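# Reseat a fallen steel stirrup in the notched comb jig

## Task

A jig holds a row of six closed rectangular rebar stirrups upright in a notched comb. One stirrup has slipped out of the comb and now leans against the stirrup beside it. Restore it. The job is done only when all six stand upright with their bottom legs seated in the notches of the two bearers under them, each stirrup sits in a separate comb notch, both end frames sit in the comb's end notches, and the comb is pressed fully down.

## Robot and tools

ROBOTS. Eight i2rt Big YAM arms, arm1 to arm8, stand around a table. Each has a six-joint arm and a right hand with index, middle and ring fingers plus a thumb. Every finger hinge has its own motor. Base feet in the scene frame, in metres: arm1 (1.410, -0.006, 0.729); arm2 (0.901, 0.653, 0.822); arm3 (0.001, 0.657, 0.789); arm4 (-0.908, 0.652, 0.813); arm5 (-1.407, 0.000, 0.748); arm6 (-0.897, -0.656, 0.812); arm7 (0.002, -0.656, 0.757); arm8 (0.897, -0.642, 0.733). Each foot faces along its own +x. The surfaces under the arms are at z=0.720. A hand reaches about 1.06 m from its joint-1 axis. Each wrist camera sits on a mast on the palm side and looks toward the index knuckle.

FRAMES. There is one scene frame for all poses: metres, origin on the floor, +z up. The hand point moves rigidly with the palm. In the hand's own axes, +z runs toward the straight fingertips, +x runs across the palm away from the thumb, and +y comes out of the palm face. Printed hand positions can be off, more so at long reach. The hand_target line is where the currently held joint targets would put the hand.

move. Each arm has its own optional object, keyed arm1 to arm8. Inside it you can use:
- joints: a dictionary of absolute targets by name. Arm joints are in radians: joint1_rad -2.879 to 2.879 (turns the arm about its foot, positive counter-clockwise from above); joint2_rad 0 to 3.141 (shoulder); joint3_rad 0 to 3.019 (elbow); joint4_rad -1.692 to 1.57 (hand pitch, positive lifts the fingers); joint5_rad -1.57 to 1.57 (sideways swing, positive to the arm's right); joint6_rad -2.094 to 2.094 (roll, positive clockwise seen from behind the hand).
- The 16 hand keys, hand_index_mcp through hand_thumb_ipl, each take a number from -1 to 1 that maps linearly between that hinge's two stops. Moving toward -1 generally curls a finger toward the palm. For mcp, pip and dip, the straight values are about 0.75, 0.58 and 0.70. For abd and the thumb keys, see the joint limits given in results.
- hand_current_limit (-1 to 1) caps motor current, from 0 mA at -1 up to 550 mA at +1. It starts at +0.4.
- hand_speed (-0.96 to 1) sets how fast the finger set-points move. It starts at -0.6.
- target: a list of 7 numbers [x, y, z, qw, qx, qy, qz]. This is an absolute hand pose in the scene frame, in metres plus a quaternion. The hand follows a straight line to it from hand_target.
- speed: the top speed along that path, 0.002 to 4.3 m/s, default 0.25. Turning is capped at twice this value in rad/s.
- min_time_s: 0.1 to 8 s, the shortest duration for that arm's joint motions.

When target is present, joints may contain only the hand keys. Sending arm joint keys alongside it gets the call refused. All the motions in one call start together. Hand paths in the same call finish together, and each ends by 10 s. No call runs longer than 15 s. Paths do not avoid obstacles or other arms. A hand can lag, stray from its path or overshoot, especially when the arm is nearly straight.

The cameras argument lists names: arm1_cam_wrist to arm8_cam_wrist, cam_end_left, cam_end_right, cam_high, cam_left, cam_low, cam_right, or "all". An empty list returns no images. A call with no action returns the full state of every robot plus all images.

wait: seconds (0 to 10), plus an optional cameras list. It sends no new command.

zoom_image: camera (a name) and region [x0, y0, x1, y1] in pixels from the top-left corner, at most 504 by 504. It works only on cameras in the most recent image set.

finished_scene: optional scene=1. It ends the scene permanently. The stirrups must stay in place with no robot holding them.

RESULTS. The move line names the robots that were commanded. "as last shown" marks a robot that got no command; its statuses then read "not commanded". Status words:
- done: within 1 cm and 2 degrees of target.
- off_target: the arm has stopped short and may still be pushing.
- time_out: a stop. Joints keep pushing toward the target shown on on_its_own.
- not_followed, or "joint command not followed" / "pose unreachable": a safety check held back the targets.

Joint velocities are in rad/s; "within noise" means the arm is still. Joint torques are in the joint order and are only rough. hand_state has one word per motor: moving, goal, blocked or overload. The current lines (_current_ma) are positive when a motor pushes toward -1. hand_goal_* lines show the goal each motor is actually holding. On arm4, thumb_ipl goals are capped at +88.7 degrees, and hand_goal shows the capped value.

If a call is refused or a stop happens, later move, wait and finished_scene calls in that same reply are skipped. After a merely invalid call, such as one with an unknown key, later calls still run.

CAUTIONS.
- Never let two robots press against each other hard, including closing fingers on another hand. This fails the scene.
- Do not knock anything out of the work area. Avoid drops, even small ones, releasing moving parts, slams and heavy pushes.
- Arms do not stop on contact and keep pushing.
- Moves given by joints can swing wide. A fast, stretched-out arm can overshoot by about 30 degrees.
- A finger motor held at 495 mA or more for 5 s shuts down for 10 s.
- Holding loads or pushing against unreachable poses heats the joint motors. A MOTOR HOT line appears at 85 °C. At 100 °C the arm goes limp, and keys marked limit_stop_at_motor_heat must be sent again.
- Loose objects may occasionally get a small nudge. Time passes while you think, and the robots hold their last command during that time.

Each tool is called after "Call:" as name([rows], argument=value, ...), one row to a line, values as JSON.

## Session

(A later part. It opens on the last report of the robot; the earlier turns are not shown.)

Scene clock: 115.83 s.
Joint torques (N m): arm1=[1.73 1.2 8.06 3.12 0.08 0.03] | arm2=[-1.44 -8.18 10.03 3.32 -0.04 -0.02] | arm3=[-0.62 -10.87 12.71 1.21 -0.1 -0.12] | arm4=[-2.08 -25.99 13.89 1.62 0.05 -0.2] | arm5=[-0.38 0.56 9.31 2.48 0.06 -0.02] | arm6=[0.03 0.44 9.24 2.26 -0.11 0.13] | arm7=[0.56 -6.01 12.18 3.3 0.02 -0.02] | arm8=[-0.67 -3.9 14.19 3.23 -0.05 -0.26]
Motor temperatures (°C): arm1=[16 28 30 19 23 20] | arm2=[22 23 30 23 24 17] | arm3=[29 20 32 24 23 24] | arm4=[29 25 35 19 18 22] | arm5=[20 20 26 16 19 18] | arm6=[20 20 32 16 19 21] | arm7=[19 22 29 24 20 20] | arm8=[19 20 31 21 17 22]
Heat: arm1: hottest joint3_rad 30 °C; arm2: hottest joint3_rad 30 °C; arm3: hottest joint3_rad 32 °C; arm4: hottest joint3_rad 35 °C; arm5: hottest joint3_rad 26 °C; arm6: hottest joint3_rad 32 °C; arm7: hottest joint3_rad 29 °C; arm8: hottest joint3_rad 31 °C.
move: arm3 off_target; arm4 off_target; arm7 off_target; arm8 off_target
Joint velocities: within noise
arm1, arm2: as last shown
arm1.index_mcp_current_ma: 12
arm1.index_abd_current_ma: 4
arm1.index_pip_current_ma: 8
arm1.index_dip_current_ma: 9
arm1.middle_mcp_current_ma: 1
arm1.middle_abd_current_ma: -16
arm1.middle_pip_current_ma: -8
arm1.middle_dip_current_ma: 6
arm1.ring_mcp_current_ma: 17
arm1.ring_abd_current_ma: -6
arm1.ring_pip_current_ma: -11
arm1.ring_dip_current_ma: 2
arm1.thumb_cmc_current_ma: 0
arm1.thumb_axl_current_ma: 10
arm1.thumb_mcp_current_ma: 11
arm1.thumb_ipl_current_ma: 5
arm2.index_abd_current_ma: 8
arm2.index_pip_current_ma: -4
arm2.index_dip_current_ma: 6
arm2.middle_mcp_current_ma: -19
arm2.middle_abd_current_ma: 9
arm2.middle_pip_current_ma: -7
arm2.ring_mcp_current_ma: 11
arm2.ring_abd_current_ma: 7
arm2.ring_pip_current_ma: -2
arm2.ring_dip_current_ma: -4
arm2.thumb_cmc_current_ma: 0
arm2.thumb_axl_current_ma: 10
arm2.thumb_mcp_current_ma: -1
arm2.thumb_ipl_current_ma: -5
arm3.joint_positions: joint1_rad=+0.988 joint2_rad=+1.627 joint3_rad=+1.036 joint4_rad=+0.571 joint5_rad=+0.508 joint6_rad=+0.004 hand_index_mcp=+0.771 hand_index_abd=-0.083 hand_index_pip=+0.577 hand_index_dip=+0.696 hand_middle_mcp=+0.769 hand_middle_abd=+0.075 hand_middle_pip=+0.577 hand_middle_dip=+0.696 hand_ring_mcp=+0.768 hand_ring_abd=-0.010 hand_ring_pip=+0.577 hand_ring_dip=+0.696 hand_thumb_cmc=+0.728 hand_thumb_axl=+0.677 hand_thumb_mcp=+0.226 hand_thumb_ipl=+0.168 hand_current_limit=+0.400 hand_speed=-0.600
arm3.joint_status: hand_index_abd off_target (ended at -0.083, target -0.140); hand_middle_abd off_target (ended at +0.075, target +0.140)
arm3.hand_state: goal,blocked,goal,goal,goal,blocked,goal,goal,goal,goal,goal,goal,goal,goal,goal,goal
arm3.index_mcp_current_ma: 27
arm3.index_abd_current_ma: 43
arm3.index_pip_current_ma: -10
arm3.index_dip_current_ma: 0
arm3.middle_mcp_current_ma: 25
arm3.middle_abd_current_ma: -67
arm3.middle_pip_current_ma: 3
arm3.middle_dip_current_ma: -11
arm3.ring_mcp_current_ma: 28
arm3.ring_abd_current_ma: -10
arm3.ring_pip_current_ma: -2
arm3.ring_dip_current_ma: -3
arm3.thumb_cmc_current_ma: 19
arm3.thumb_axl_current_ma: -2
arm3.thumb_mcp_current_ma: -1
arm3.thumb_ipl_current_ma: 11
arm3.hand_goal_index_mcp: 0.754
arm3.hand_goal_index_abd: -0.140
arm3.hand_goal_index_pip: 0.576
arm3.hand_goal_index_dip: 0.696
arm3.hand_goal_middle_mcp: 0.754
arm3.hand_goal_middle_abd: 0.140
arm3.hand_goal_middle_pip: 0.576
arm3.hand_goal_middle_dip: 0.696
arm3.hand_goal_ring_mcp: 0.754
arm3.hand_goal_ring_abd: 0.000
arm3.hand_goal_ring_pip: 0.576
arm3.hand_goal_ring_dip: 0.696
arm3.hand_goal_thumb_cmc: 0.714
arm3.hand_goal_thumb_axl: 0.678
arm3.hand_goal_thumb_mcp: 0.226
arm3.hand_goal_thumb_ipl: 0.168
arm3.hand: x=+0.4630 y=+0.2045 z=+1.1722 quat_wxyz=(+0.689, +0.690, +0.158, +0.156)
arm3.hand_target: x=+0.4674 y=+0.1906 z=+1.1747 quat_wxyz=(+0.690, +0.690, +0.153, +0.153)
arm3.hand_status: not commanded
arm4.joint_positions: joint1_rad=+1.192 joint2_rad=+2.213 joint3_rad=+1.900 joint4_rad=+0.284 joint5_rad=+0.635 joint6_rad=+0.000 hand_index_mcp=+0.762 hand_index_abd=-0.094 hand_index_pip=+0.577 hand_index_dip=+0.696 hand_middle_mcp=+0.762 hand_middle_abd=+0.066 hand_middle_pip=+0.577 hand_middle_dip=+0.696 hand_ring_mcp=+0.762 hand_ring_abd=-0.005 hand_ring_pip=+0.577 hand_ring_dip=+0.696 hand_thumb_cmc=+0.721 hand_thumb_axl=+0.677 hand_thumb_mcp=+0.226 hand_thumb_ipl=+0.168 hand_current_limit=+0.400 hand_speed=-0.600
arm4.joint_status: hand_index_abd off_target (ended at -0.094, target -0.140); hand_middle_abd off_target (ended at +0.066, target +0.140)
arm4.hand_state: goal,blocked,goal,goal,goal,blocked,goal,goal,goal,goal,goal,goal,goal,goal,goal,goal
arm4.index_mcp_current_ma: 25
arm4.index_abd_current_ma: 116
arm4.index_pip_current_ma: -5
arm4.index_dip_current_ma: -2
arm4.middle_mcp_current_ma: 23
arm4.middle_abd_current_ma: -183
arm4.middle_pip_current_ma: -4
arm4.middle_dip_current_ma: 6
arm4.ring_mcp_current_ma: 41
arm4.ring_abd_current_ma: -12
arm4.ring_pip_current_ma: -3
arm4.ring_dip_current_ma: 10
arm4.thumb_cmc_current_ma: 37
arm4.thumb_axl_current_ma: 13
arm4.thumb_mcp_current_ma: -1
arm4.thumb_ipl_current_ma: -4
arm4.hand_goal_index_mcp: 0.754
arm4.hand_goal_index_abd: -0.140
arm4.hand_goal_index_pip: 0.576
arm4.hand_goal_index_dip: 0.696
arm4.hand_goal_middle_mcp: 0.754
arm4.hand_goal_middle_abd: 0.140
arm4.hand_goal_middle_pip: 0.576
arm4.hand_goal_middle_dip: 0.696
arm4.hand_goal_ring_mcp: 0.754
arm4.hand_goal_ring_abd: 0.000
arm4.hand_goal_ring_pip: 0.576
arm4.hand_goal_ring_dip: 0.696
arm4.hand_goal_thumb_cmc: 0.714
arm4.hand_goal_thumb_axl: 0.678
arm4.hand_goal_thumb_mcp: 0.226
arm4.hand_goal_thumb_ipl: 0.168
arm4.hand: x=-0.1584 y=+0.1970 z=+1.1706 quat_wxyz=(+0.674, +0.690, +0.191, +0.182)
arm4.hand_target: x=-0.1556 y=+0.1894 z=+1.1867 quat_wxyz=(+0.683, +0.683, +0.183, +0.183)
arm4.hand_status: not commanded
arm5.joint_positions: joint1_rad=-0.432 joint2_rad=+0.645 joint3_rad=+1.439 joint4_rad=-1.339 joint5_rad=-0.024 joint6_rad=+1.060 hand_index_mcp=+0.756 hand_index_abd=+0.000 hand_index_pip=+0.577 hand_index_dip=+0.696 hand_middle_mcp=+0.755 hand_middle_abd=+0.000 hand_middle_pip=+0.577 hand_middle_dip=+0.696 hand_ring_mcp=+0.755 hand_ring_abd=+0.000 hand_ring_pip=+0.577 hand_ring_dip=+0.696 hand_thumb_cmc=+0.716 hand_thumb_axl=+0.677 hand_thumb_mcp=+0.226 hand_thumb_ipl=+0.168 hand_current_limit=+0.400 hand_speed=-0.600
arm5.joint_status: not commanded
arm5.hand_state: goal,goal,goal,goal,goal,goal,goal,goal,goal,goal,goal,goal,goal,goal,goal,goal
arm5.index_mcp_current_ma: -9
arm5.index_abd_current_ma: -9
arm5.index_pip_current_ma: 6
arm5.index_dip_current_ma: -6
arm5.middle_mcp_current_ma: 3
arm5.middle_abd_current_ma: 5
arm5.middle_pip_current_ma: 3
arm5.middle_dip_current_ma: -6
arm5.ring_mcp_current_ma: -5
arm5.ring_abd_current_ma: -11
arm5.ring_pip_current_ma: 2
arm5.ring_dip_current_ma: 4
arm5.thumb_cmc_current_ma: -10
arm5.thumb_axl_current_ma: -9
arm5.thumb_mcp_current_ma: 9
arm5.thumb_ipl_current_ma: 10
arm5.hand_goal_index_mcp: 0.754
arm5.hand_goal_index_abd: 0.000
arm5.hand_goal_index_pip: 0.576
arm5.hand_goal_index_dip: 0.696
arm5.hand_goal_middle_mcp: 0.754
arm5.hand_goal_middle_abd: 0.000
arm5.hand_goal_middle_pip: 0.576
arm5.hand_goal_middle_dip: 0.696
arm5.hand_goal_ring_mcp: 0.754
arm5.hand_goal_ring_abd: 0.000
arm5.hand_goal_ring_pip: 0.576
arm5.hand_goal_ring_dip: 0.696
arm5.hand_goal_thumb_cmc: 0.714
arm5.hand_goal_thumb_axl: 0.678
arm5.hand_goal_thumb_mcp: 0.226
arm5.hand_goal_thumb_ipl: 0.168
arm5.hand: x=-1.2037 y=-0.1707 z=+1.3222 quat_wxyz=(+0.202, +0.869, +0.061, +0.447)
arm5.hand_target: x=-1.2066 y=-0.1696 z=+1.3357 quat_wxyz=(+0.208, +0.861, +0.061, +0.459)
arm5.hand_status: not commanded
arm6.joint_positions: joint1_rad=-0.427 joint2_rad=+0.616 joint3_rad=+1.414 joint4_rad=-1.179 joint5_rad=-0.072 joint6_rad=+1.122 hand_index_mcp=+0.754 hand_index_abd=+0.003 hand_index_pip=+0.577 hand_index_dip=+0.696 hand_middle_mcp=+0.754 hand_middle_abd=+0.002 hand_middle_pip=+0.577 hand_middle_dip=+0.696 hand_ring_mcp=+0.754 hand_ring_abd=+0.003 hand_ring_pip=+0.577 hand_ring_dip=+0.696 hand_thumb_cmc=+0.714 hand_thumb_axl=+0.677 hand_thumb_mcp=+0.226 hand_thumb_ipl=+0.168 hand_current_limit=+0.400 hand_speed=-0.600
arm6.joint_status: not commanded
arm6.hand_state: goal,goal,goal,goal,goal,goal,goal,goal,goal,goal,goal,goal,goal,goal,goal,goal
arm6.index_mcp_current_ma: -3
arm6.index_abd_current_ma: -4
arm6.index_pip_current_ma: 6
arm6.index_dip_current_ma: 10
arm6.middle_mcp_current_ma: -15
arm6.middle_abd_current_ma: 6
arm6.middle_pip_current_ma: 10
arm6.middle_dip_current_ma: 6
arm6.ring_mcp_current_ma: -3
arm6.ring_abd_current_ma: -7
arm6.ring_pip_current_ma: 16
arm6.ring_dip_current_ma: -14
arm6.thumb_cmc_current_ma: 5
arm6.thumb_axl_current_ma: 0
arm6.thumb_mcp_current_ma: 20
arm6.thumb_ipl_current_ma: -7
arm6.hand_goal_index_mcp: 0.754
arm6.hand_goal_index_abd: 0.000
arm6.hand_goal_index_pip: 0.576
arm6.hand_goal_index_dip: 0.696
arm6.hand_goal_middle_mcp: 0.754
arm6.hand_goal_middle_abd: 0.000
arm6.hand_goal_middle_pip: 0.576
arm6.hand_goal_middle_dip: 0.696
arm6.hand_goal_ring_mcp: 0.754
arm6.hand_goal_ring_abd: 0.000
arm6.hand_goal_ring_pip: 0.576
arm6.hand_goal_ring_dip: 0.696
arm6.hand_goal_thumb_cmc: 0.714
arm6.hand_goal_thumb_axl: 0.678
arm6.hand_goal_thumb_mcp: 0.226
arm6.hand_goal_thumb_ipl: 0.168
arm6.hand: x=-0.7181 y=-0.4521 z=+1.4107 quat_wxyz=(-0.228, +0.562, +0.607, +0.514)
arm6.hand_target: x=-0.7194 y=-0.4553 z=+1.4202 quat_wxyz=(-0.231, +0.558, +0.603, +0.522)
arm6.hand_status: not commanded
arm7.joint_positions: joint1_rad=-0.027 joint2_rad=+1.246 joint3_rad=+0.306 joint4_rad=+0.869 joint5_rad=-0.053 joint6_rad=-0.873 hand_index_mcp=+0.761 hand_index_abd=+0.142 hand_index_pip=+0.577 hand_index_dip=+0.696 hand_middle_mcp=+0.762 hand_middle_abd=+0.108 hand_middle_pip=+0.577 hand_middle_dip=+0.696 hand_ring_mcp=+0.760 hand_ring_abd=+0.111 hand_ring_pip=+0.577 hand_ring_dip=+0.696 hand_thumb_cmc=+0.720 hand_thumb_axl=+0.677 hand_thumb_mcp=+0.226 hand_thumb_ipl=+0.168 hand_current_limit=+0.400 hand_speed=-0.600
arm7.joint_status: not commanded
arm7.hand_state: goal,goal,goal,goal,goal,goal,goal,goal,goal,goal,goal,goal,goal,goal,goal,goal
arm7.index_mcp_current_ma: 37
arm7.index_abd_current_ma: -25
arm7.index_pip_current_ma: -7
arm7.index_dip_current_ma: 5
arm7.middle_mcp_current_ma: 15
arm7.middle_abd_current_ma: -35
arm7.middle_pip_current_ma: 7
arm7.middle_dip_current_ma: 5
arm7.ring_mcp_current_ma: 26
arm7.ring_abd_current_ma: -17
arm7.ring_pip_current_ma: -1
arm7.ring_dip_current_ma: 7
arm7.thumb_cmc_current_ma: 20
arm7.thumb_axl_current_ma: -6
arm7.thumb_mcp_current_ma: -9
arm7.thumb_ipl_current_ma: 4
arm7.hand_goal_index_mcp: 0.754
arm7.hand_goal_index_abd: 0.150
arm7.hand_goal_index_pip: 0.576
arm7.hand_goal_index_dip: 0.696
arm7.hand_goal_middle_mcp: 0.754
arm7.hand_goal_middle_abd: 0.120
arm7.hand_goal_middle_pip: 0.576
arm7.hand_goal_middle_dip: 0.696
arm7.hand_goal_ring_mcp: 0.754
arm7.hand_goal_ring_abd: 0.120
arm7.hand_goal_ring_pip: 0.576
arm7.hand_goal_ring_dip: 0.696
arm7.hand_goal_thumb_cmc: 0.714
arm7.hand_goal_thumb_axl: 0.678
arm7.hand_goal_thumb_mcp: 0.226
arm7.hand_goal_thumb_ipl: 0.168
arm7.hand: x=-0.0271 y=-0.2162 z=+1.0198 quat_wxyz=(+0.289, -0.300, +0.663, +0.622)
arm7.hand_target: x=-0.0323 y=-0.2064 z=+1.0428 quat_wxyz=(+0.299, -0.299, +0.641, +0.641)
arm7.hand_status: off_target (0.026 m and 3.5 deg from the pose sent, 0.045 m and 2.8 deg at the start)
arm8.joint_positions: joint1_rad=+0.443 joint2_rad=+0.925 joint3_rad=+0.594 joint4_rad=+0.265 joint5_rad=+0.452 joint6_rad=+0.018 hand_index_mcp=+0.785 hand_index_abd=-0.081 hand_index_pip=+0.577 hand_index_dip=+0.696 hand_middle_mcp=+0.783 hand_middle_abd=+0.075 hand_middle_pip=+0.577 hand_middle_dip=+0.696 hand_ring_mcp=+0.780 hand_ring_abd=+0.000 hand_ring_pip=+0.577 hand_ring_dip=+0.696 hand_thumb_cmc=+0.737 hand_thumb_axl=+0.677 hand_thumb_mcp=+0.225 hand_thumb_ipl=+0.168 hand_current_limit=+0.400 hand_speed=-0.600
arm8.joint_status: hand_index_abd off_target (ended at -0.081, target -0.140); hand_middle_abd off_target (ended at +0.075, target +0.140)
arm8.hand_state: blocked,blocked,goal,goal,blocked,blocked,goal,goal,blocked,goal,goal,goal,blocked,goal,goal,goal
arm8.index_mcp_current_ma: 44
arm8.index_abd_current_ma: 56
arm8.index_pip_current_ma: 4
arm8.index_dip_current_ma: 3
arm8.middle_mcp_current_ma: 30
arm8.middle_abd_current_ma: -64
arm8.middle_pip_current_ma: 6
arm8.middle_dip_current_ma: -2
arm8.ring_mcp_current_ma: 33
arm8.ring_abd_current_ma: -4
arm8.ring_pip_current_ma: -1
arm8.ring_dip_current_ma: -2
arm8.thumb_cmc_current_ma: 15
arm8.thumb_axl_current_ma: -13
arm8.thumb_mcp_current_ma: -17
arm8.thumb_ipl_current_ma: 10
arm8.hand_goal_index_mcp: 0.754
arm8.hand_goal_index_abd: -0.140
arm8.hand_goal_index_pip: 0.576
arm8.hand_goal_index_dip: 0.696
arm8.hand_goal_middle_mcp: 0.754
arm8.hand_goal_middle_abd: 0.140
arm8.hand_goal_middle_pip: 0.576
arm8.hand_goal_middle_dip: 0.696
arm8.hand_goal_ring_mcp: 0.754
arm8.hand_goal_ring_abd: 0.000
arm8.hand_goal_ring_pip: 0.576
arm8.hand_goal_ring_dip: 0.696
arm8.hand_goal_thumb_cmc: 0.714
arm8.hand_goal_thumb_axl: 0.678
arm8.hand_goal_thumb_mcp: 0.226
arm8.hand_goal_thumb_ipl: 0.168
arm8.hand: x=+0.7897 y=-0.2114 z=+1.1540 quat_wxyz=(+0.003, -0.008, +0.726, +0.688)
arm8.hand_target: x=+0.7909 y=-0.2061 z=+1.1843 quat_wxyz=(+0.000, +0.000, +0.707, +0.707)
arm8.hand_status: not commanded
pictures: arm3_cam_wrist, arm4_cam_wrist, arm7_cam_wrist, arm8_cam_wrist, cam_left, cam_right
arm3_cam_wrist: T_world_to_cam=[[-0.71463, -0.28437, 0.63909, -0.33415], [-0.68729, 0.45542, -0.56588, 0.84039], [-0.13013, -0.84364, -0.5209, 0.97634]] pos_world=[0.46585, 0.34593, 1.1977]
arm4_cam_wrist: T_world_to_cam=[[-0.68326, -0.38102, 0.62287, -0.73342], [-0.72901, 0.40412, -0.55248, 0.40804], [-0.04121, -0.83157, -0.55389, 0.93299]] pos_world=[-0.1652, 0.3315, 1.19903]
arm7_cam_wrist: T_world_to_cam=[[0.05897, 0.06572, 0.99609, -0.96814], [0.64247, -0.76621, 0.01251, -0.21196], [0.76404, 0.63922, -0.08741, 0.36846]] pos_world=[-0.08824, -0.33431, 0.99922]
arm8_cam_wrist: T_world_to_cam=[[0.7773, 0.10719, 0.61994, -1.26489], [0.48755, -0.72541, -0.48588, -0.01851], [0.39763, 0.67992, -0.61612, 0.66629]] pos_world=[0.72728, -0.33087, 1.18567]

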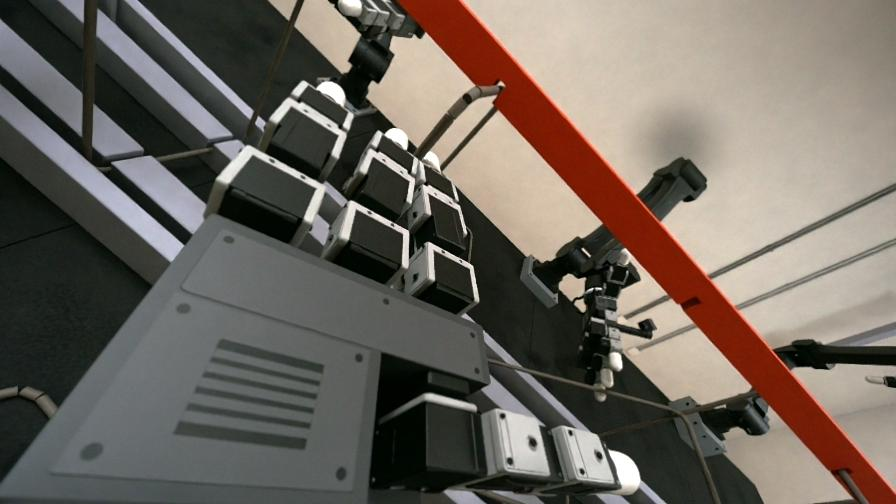

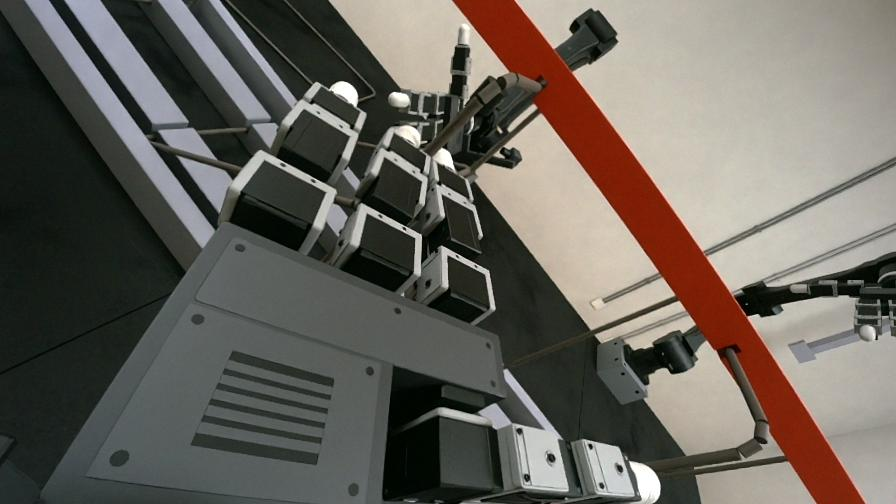

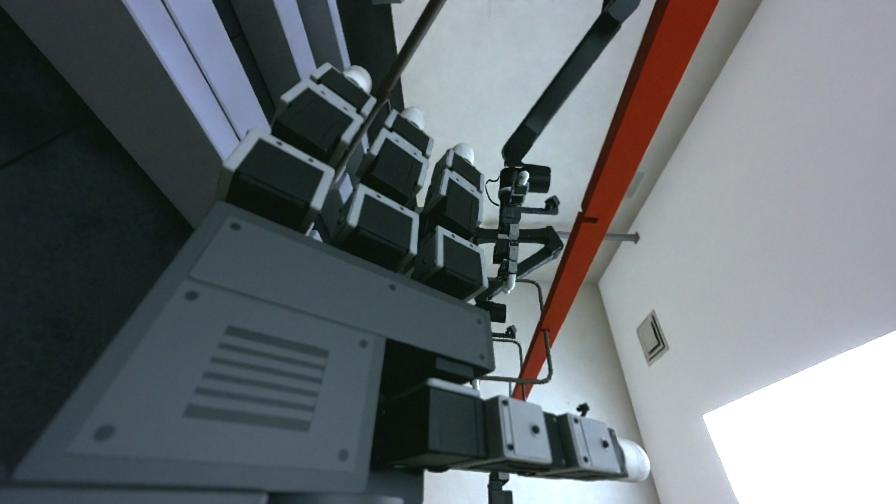

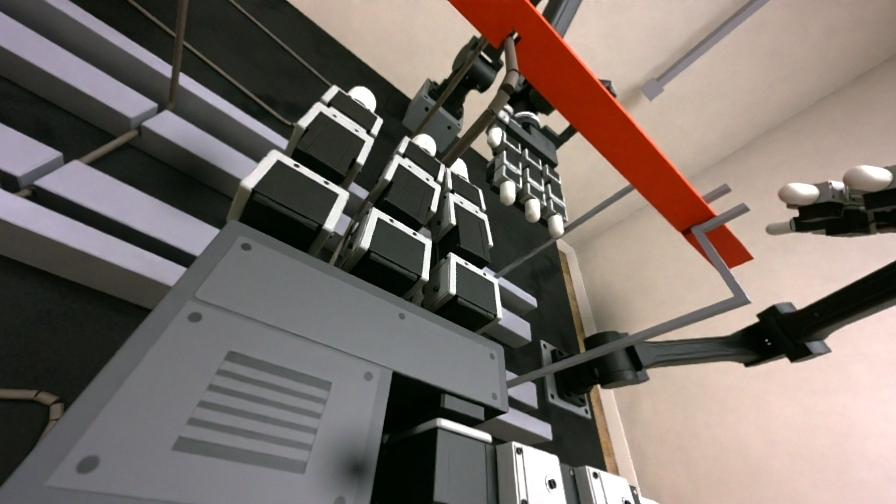

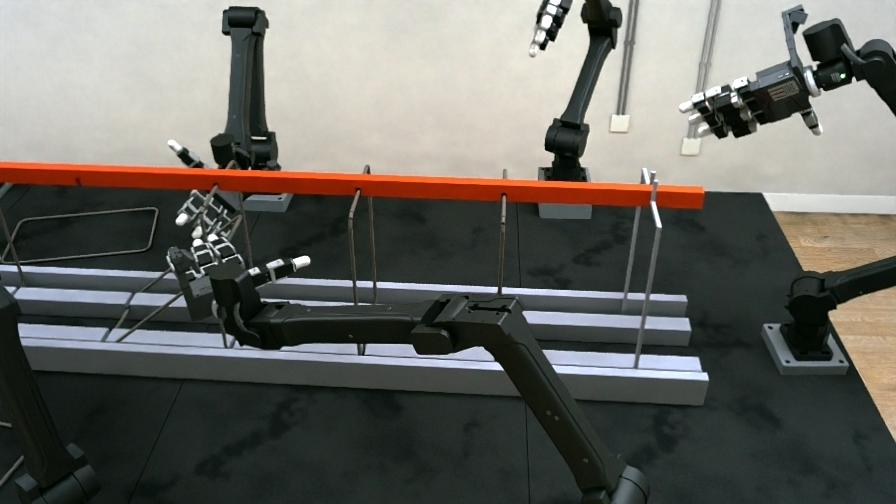

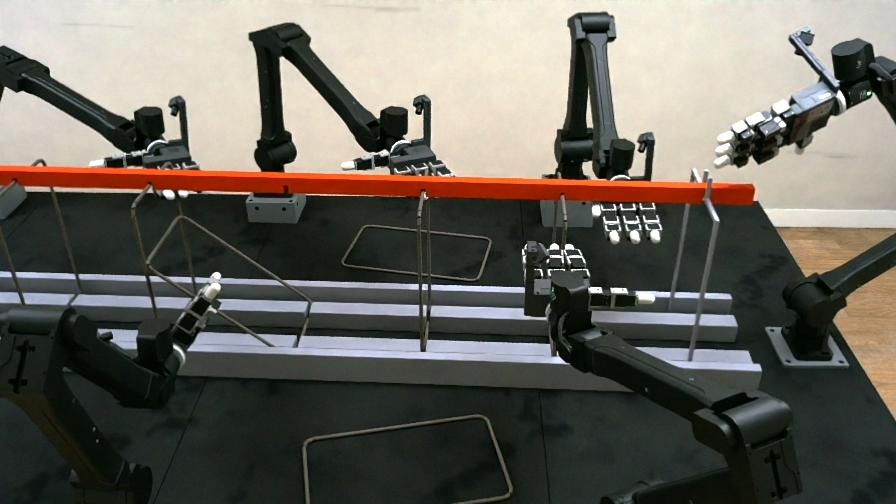

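Call:
move(arm7={"joints": {"hand_ring_abd": 0.27, "hand_middle_abd": -0.06}}, arm2={"target": [0.955, 0.02, 1.105, 0.7071, 0.7071, 0, 0], "speed": 0.08}, cameras=["arm2_cam_wrist", "arm7_cam_wrist", "arm8_cam_wrist", "cam_high", "cam_end_right"])

Call:
zoom_image(camera="arm2_cam_wrist", region=[392, 0, 896, 300])

Call:
zoom_image(camera="arm7_cam_wrist", region=[280, 0, 580, 250])

Scene clock: 124.83 s.
Joint torques (N m): arm1=[1.61 1.96 7.76 3 0.09 -0.01] | arm2=[-1.26 -10.99 10.04 3.41 -0.04 -0.02] | arm3=[-0.67 -10.87 12.72 1.21 -0.1 -0.12] | arm4=[-1.44 -27.11 13.65 1.52 0.08 -0.2] | arm5=[-0.32 0.56 9.31 2.5 0.06 -0.03] | arm6=[-0.03 0.44 9.25 2.26 -0.1 0.13] | arm7=[0.32 -6.12 12.18 3.29 0.02 -0.02] | arm8=[-0.67 -3.96 14.13 3.21 -0.06 -0.27]
Motor temperatures (°C): arm1=[16 28 29 19 23 20] | arm2=[22 23 30 23 24 17] | arm3=[29 20 32 24 23 24] | arm4=[29 27 36 19 18 22] | arm5=[20 20 26 16 19 18] | arm6=[20 20 32 16 19 21] | arm7=[19 22 29 24 20 20] | arm8=[19 20 31 21 17 22]
Heat: arm1: hottest joint3_rad 29 °C; arm2: hottest joint3_rad 30 °C; arm3: hottest joint3_rad 32 °C; arm4: hottest joint3_rad 36 °C; arm5: hottest joint3_rad 26 °C; arm6: hottest joint3_rad 32 °C; arm7: hottest joint3_rad 29 °C; arm8: hottest joint3_rad 31 °C.
move: arm2 off_target; arm7 off_target
Joint velocities: within noise
arm1, arm3, arm4, arm5, arm6, arm8: as last shown
arm1.index_mcp_current_ma: 13
arm1.index_abd_current_ma: 5
arm1.index_pip_current_ma: 5
arm1.index_dip_current_ma: 2
arm1.middle_mcp_current_ma: 5
arm1.middle_abd_current_ma: -11
arm1.middle_pip_current_ma: -1
arm1.ring_abd_current_ma: -1
arm1.ring_pip_current_ma: -1
arm1.ring_dip_current_ma: 7
arm1.thumb_cmc_current_ma: 4
arm1.thumb_axl_current_ma: 5
arm1.thumb_mcp_current_ma: 7
arm1.thumb_ipl_current_ma: -9
arm2.joint_positions: joint1_rad=+0.178 joint2_rad=+1.708 joint3_rad=+0.806 joint4_rad=+0.874 joint5_rad=+0.163 joint6_rad=+0.012 hand_index_mcp=+0.771 hand_index_abd=+0.005 hand_index_pip=+0.577 hand_index_dip=+0.696 hand_middle_mcp=+0.772 hand_middle_abd=-0.001 hand_middle_pip=+0.577 hand_middle_dip=+0.696 hand_ring_mcp=+0.772 hand_ring_abd=+0.002 hand_ring_pip=+0.577 hand_ring_dip=+0.696 hand_thumb_cmc=+0.728 hand_thumb_axl=+0.683 hand_thumb_mcp=-0.740 hand_thumb_ipl=+0.176 hand_current_limit=+0.400 hand_speed=-0.600
arm2.joint_status: not commanded
arm2.hand_state: goal,goal,goal,goal,goal,goal,goal,goal,goal,goal,goal,goal,goal,goal,blocked,goal
arm2.index_mcp_current_ma: 6
arm2.index_abd_current_ma: 12
arm2.index_pip_current_ma: -11
arm2.index_dip_current_ma: 7
arm2.middle_mcp_current_ma: 0
arm2.middle_abd_current_ma: 8
arm2.middle_pip_current_ma: -1
arm2.middle_dip_current_ma: 7
arm2.ring_mcp_current_ma: -5
arm2.ring_abd_current_ma: 1
arm2.ring_pip_current_ma: -1
arm2.ring_dip_current_ma: 5
arm2.thumb_cmc_current_ma: 5
arm2.thumb_axl_current_ma: 3
arm2.thumb_mcp_current_ma: 8
arm2.thumb_ipl_current_ma: -3
arm2.hand_goal_index_mcp: 0.754
arm2.hand_goal_index_abd: 0.000
arm2.hand_goal_index_pip: 0.576
arm2.hand_goal_index_dip: 0.696
arm2.hand_goal_middle_mcp: 0.754
arm2.hand_goal_middle_abd: 0.000
arm2.hand_goal_middle_pip: 0.576
arm2.hand_goal_middle_dip: 0.696
arm2.hand_goal_ring_mcp: 0.754
arm2.hand_goal_ring_abd: 0.000
arm2.hand_goal_ring_pip: 0.576
arm2.hand_goal_ring_dip: 0.696
arm2.hand_goal_thumb_cmc: 0.714
arm2.hand_goal_thumb_axl: 0.678
arm2.hand_goal_thumb_mcp: -0.780
arm2.hand_goal_thumb_ipl: 0.168
arm2.hand: x=+0.9619 y=+0.0324 z=+1.0979 quat_wxyz=(+0.698, +0.716, +0.006, +0.003)
arm2.hand_target: x=+0.9549 y=+0.0209 z=+1.1050 quat_wxyz=(+0.707, +0.707, +0.000, +0.000)
arm2.hand_status: off_target (0.016 m and 1.6 deg from the pose sent, 0.093 m and 1.7 deg at the start)
arm3.index_mcp_current_ma: 24
arm3.index_abd_current_ma: 42
arm3.index_pip_current_ma: -3
arm3.index_dip_current_ma: -1
arm3.middle_mcp_current_ma: 24
arm3.middle_abd_current_ma: -69
arm3.ring_mcp_current_ma: 25
arm3.ring_abd_current_ma: -6
arm3.ring_pip_current_ma: -6
arm3.ring_dip_current_ma: 0
arm3.thumb_cmc_current_ma: 22
arm3.thumb_axl_current_ma: 0
arm3.thumb_mcp_current_ma: -3
arm3.thumb_ipl_current_ma: 9
arm4.index_mcp_current_ma: 39
arm4.index_abd_current_ma: 106
arm4.index_pip_current_ma: 15
arm4.index_dip_current_ma: -7
arm4.middle_mcp_current_ma: 27
arm4.middle_abd_current_ma: -181
arm4.middle_pip_current_ma: -6
arm4.middle_dip_current_ma: 9
arm4.ring_mcp_current_ma: 28
arm4.ring_abd_current_ma: -1
arm4.ring_pip_current_ma: 6
arm4.ring_dip_current_ma: -1
arm4.thumb_cmc_current_ma: 36
arm4.thumb_axl_current_ma: 14
arm4.thumb_mcp_current_ma: -6
arm4.thumb_ipl_current_ma: -2
arm5.index_mcp_current_ma: -7
arm5.index_abd_current_ma: -2
arm5.index_pip_current_ma: 7
arm5.index_dip_current_ma: -4
arm5.middle_mcp_current_ma: 8
arm5.middle_abd_current_ma: 0
arm5.ring_mcp_current_ma: -7
arm5.ring_abd_current_ma: -5
arm5.ring_pip_current_ma: 1
arm5.thumb_cmc_current_ma: -4
arm5.thumb_axl_current_ma: -12
arm5.thumb_mcp_current_ma: 6
arm5.thumb_ipl_current_ma: 6
arm6.index_mcp_current_ma: 3
arm6.index_pip_current_ma: 10
arm6.index_dip_current_ma: 13
arm6.middle_mcp_current_ma: -17
arm6.middle_abd_current_ma: 3
arm6.middle_dip_current_ma: 12
arm6.ring_mcp_current_ma: -6
arm6.ring_abd_current_ma: -10
arm6.ring_pip_current_ma: 2
arm6.ring_dip_current_ma: -32
arm6.thumb_cmc_current_ma: 22
arm6.thumb_axl_current_ma: -7
arm6.thumb_mcp_current_ma: -18
arm7.joint_positions: joint1_rad=-0.025 joint2_rad=+1.249 joint3_rad=+0.306 joint4_rad=+0.869 joint5_rad=-0.052 joint6_rad=-0.873 hand_index_mcp=+0.761 hand_index_abd=+0.142 hand_index_pip=+0.577 hand_index_dip=+0.696 hand_middle_mcp=+0.762 hand_middle_abd=+0.008 hand_middle_pip=+0.577 hand_middle_dip=+0.695 hand_ring_mcp=+0.761 hand_ring_abd=+0.171 hand_ring_pip=+0.577 hand_ring_dip=+0.695 hand_thumb_cmc=+0.720 hand_thumb_axl=+0.677 hand_thumb_mcp=+0.226 hand_thumb_ipl=+0.168 hand_current_limit=+0.400 hand_speed=-0.600
arm7.joint_status: hand_middle_abd off_target (ended at +0.008, target -0.060); hand_ring_abd off_target (ended at +0.171, target +0.270)
arm7.hand_state: goal,goal,goal,goal,goal,blocked,goal,goal,goal,blocked,goal,goal,goal,goal,goal,goal
arm7.index_mcp_current_ma: 37
arm7.index_abd_current_ma: -32
arm7.index_pip_current_ma: -3
arm7.index_dip_current_ma: 1
arm7.middle_mcp_current_ma: 14
arm7.middle_abd_current_ma: 164
arm7.middle_pip_current_ma: 10
arm7.middle_dip_current_ma: -3
arm7.ring_mcp_current_ma: 30
arm7.ring_abd_current_ma: -252
arm7.ring_pip_current_ma: -5
arm7.ring_dip_current_ma: 4
arm7.thumb_cmc_current_ma: 19
arm7.thumb_axl_current_ma: -7
arm7.thumb_mcp_current_ma: -8
arm7.thumb_ipl_current_ma: 1
arm7.hand_goal_index_mcp: 0.754
arm7.hand_goal_index_abd: 0.150
arm7.hand_goal_index_pip: 0.576
arm7.hand_goal_index_dip: 0.696
arm7.hand_goal_middle_mcp: 0.754
arm7.hand_goal_middle_abd: -0.060
arm7.hand_goal_middle_pip: 0.576
arm7.hand_goal_middle_dip: 0.696
arm7.hand_goal_ring_mcp: 0.754
arm7.hand_goal_ring_abd: 0.270
arm7.hand_goal_ring_pip: 0.576
arm7.hand_goal_ring_dip: 0.696
arm7.hand_goal_thumb_cmc: 0.714
arm7.hand_goal_thumb_axl: 0.678
arm7.hand_goal_thumb_mcp: 0.226
arm7.hand_goal_thumb_ipl: 0.168
arm7.hand: x=-0.0280 y=-0.2156 z=+1.0189 quat_wxyz=(+0.288, -0.301, +0.663, +0.622)
arm7.hand_target: x=-0.0323 y=-0.2064 z=+1.0428 quat_wxyz=(+0.299, -0.299, +0.641, +0.641)
arm7.hand_status: not commanded
arm8.index_mcp_current_ma: 45
arm8.index_abd_current_ma: 54
arm8.index_pip_current_ma: 12
arm8.middle_mcp_current_ma: 41
arm8.middle_abd_current_ma: -60
arm8.middle_pip_current_ma: 8
arm8.middle_dip_current_ma: -9
arm8.ring_mcp_current_ma: 21
arm8.ring_abd_current_ma: -6
arm8.ring_pip_current_ma: -4
arm8.ring_dip_current_ma: 4
arm8.thumb_axl_current_ma: -10
arm8.thumb_mcp_current_ma: -12
arm8.thumb_ipl_current_ma: 17
pictures: arm2_cam_wrist, arm7_cam_wrist, arm8_cam_wrist, cam_end_right, cam_high
arm2_cam_wrist: T_world_to_cam=[[-0.74888, -0.04076, 0.66145, 0.0291], [-0.4851, 0.71373, -0.50524, 0.956], [-0.4515, -0.69923, -0.55427, 1.19497]] pos_world=[1.02508, 0.15442, 1.1261]
arm7_cam_wrist: T_world_to_cam=[[0.05902, 0.06808, 0.99593, -0.96657], [0.64392, -0.76496, 0.01413, -0.21226], [0.76281, 0.64047, -0.08899, 0.37057]] pos_world=[-0.08894, -0.33391, 0.99861]
arm8_cam_wrist: T_world_to_cam=[[0.7773, 0.10719, 0.61994, -1.26489], [0.48755, -0.72541, -0.48588, -0.01851], [0.39763, 0.67992, -0.61612, 0.66629]] pos_world=[0.72728, -0.33087, 1.18567]

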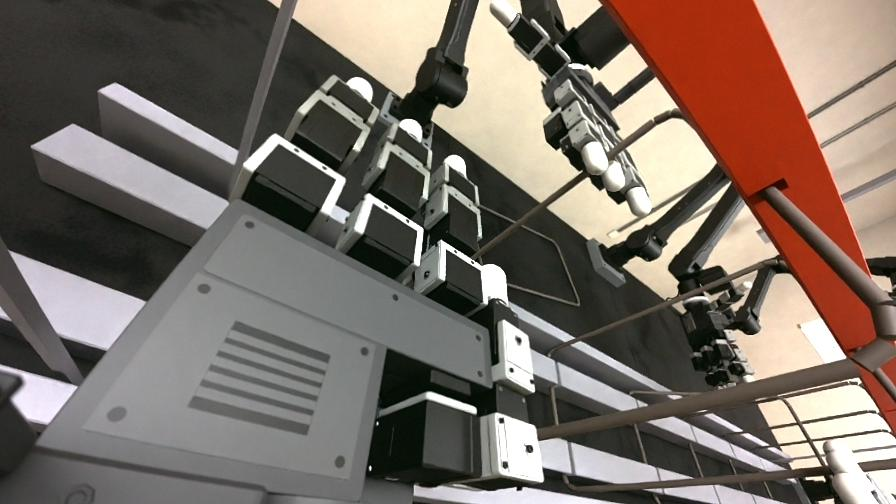

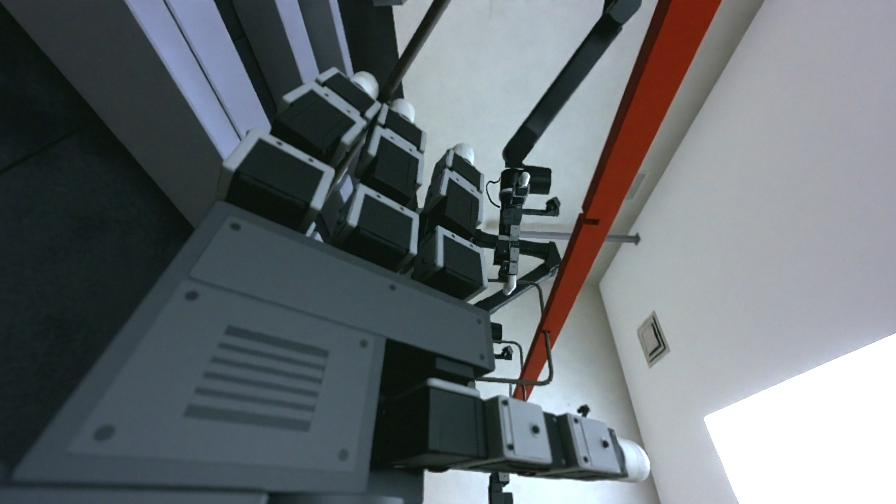

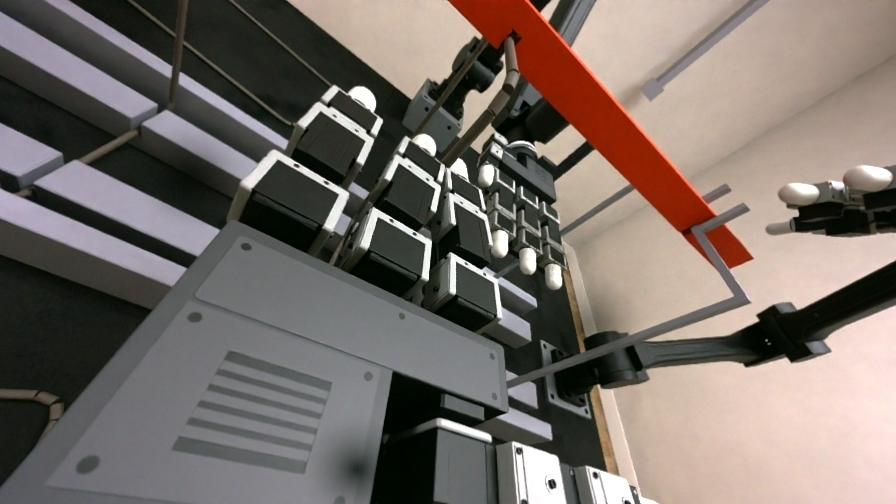

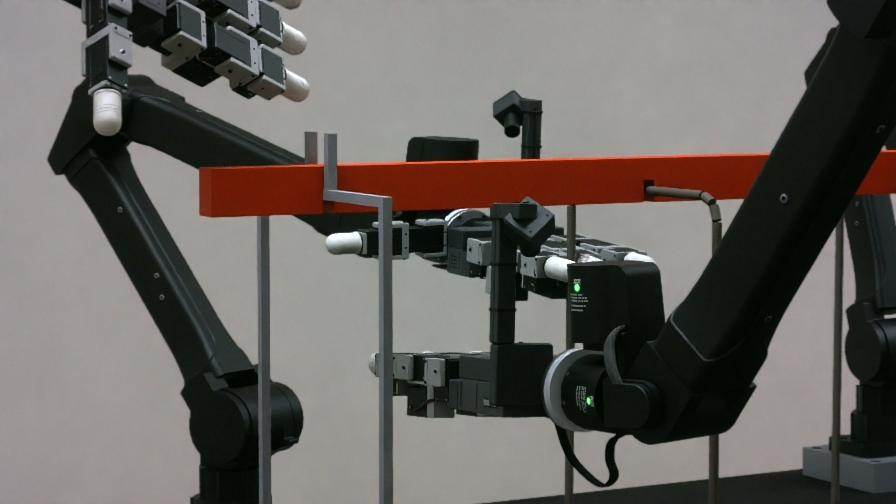

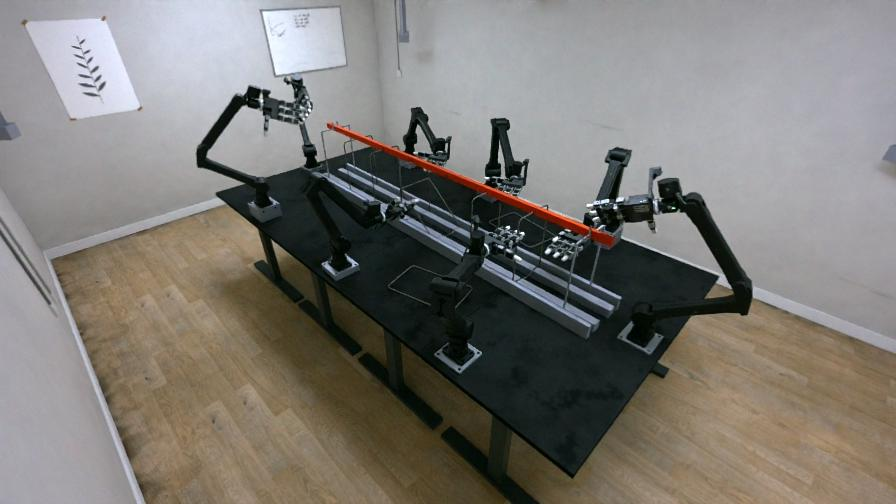

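Scaled by 1.000.

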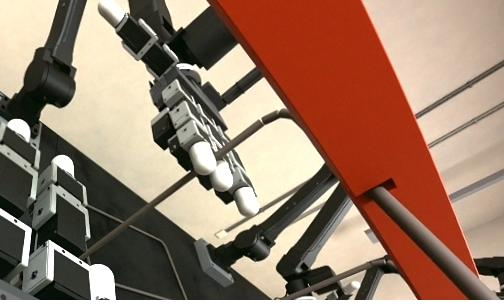

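Scaled by 1.680.

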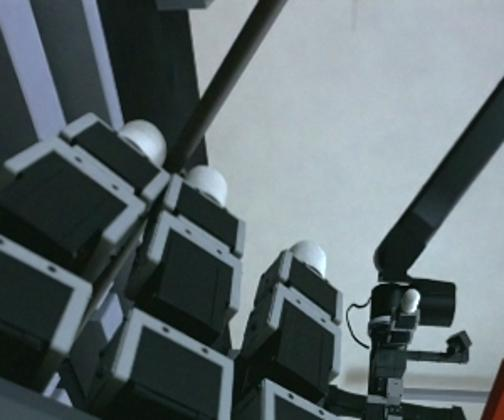

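Call:
zoom_image(camera="cam_end_right", region=[300, 120, 720, 480])

Scaled by 1.200.

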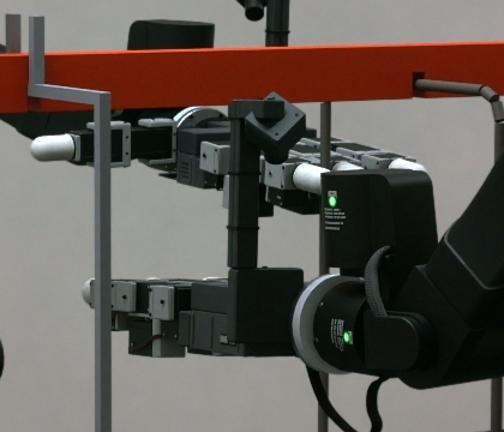

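Call:
zoom_image(camera="arm2_cam_wrist", region=[580, 0, 800, 200])

Scaled by 2.291.

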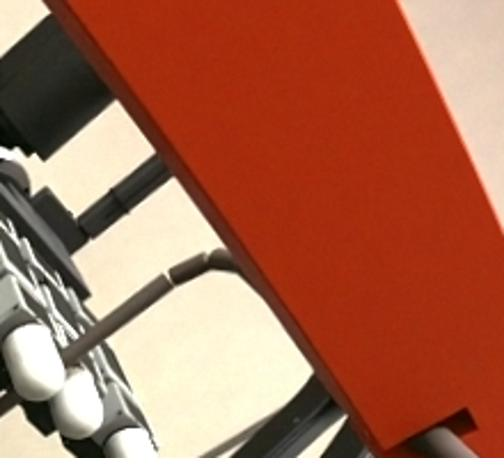

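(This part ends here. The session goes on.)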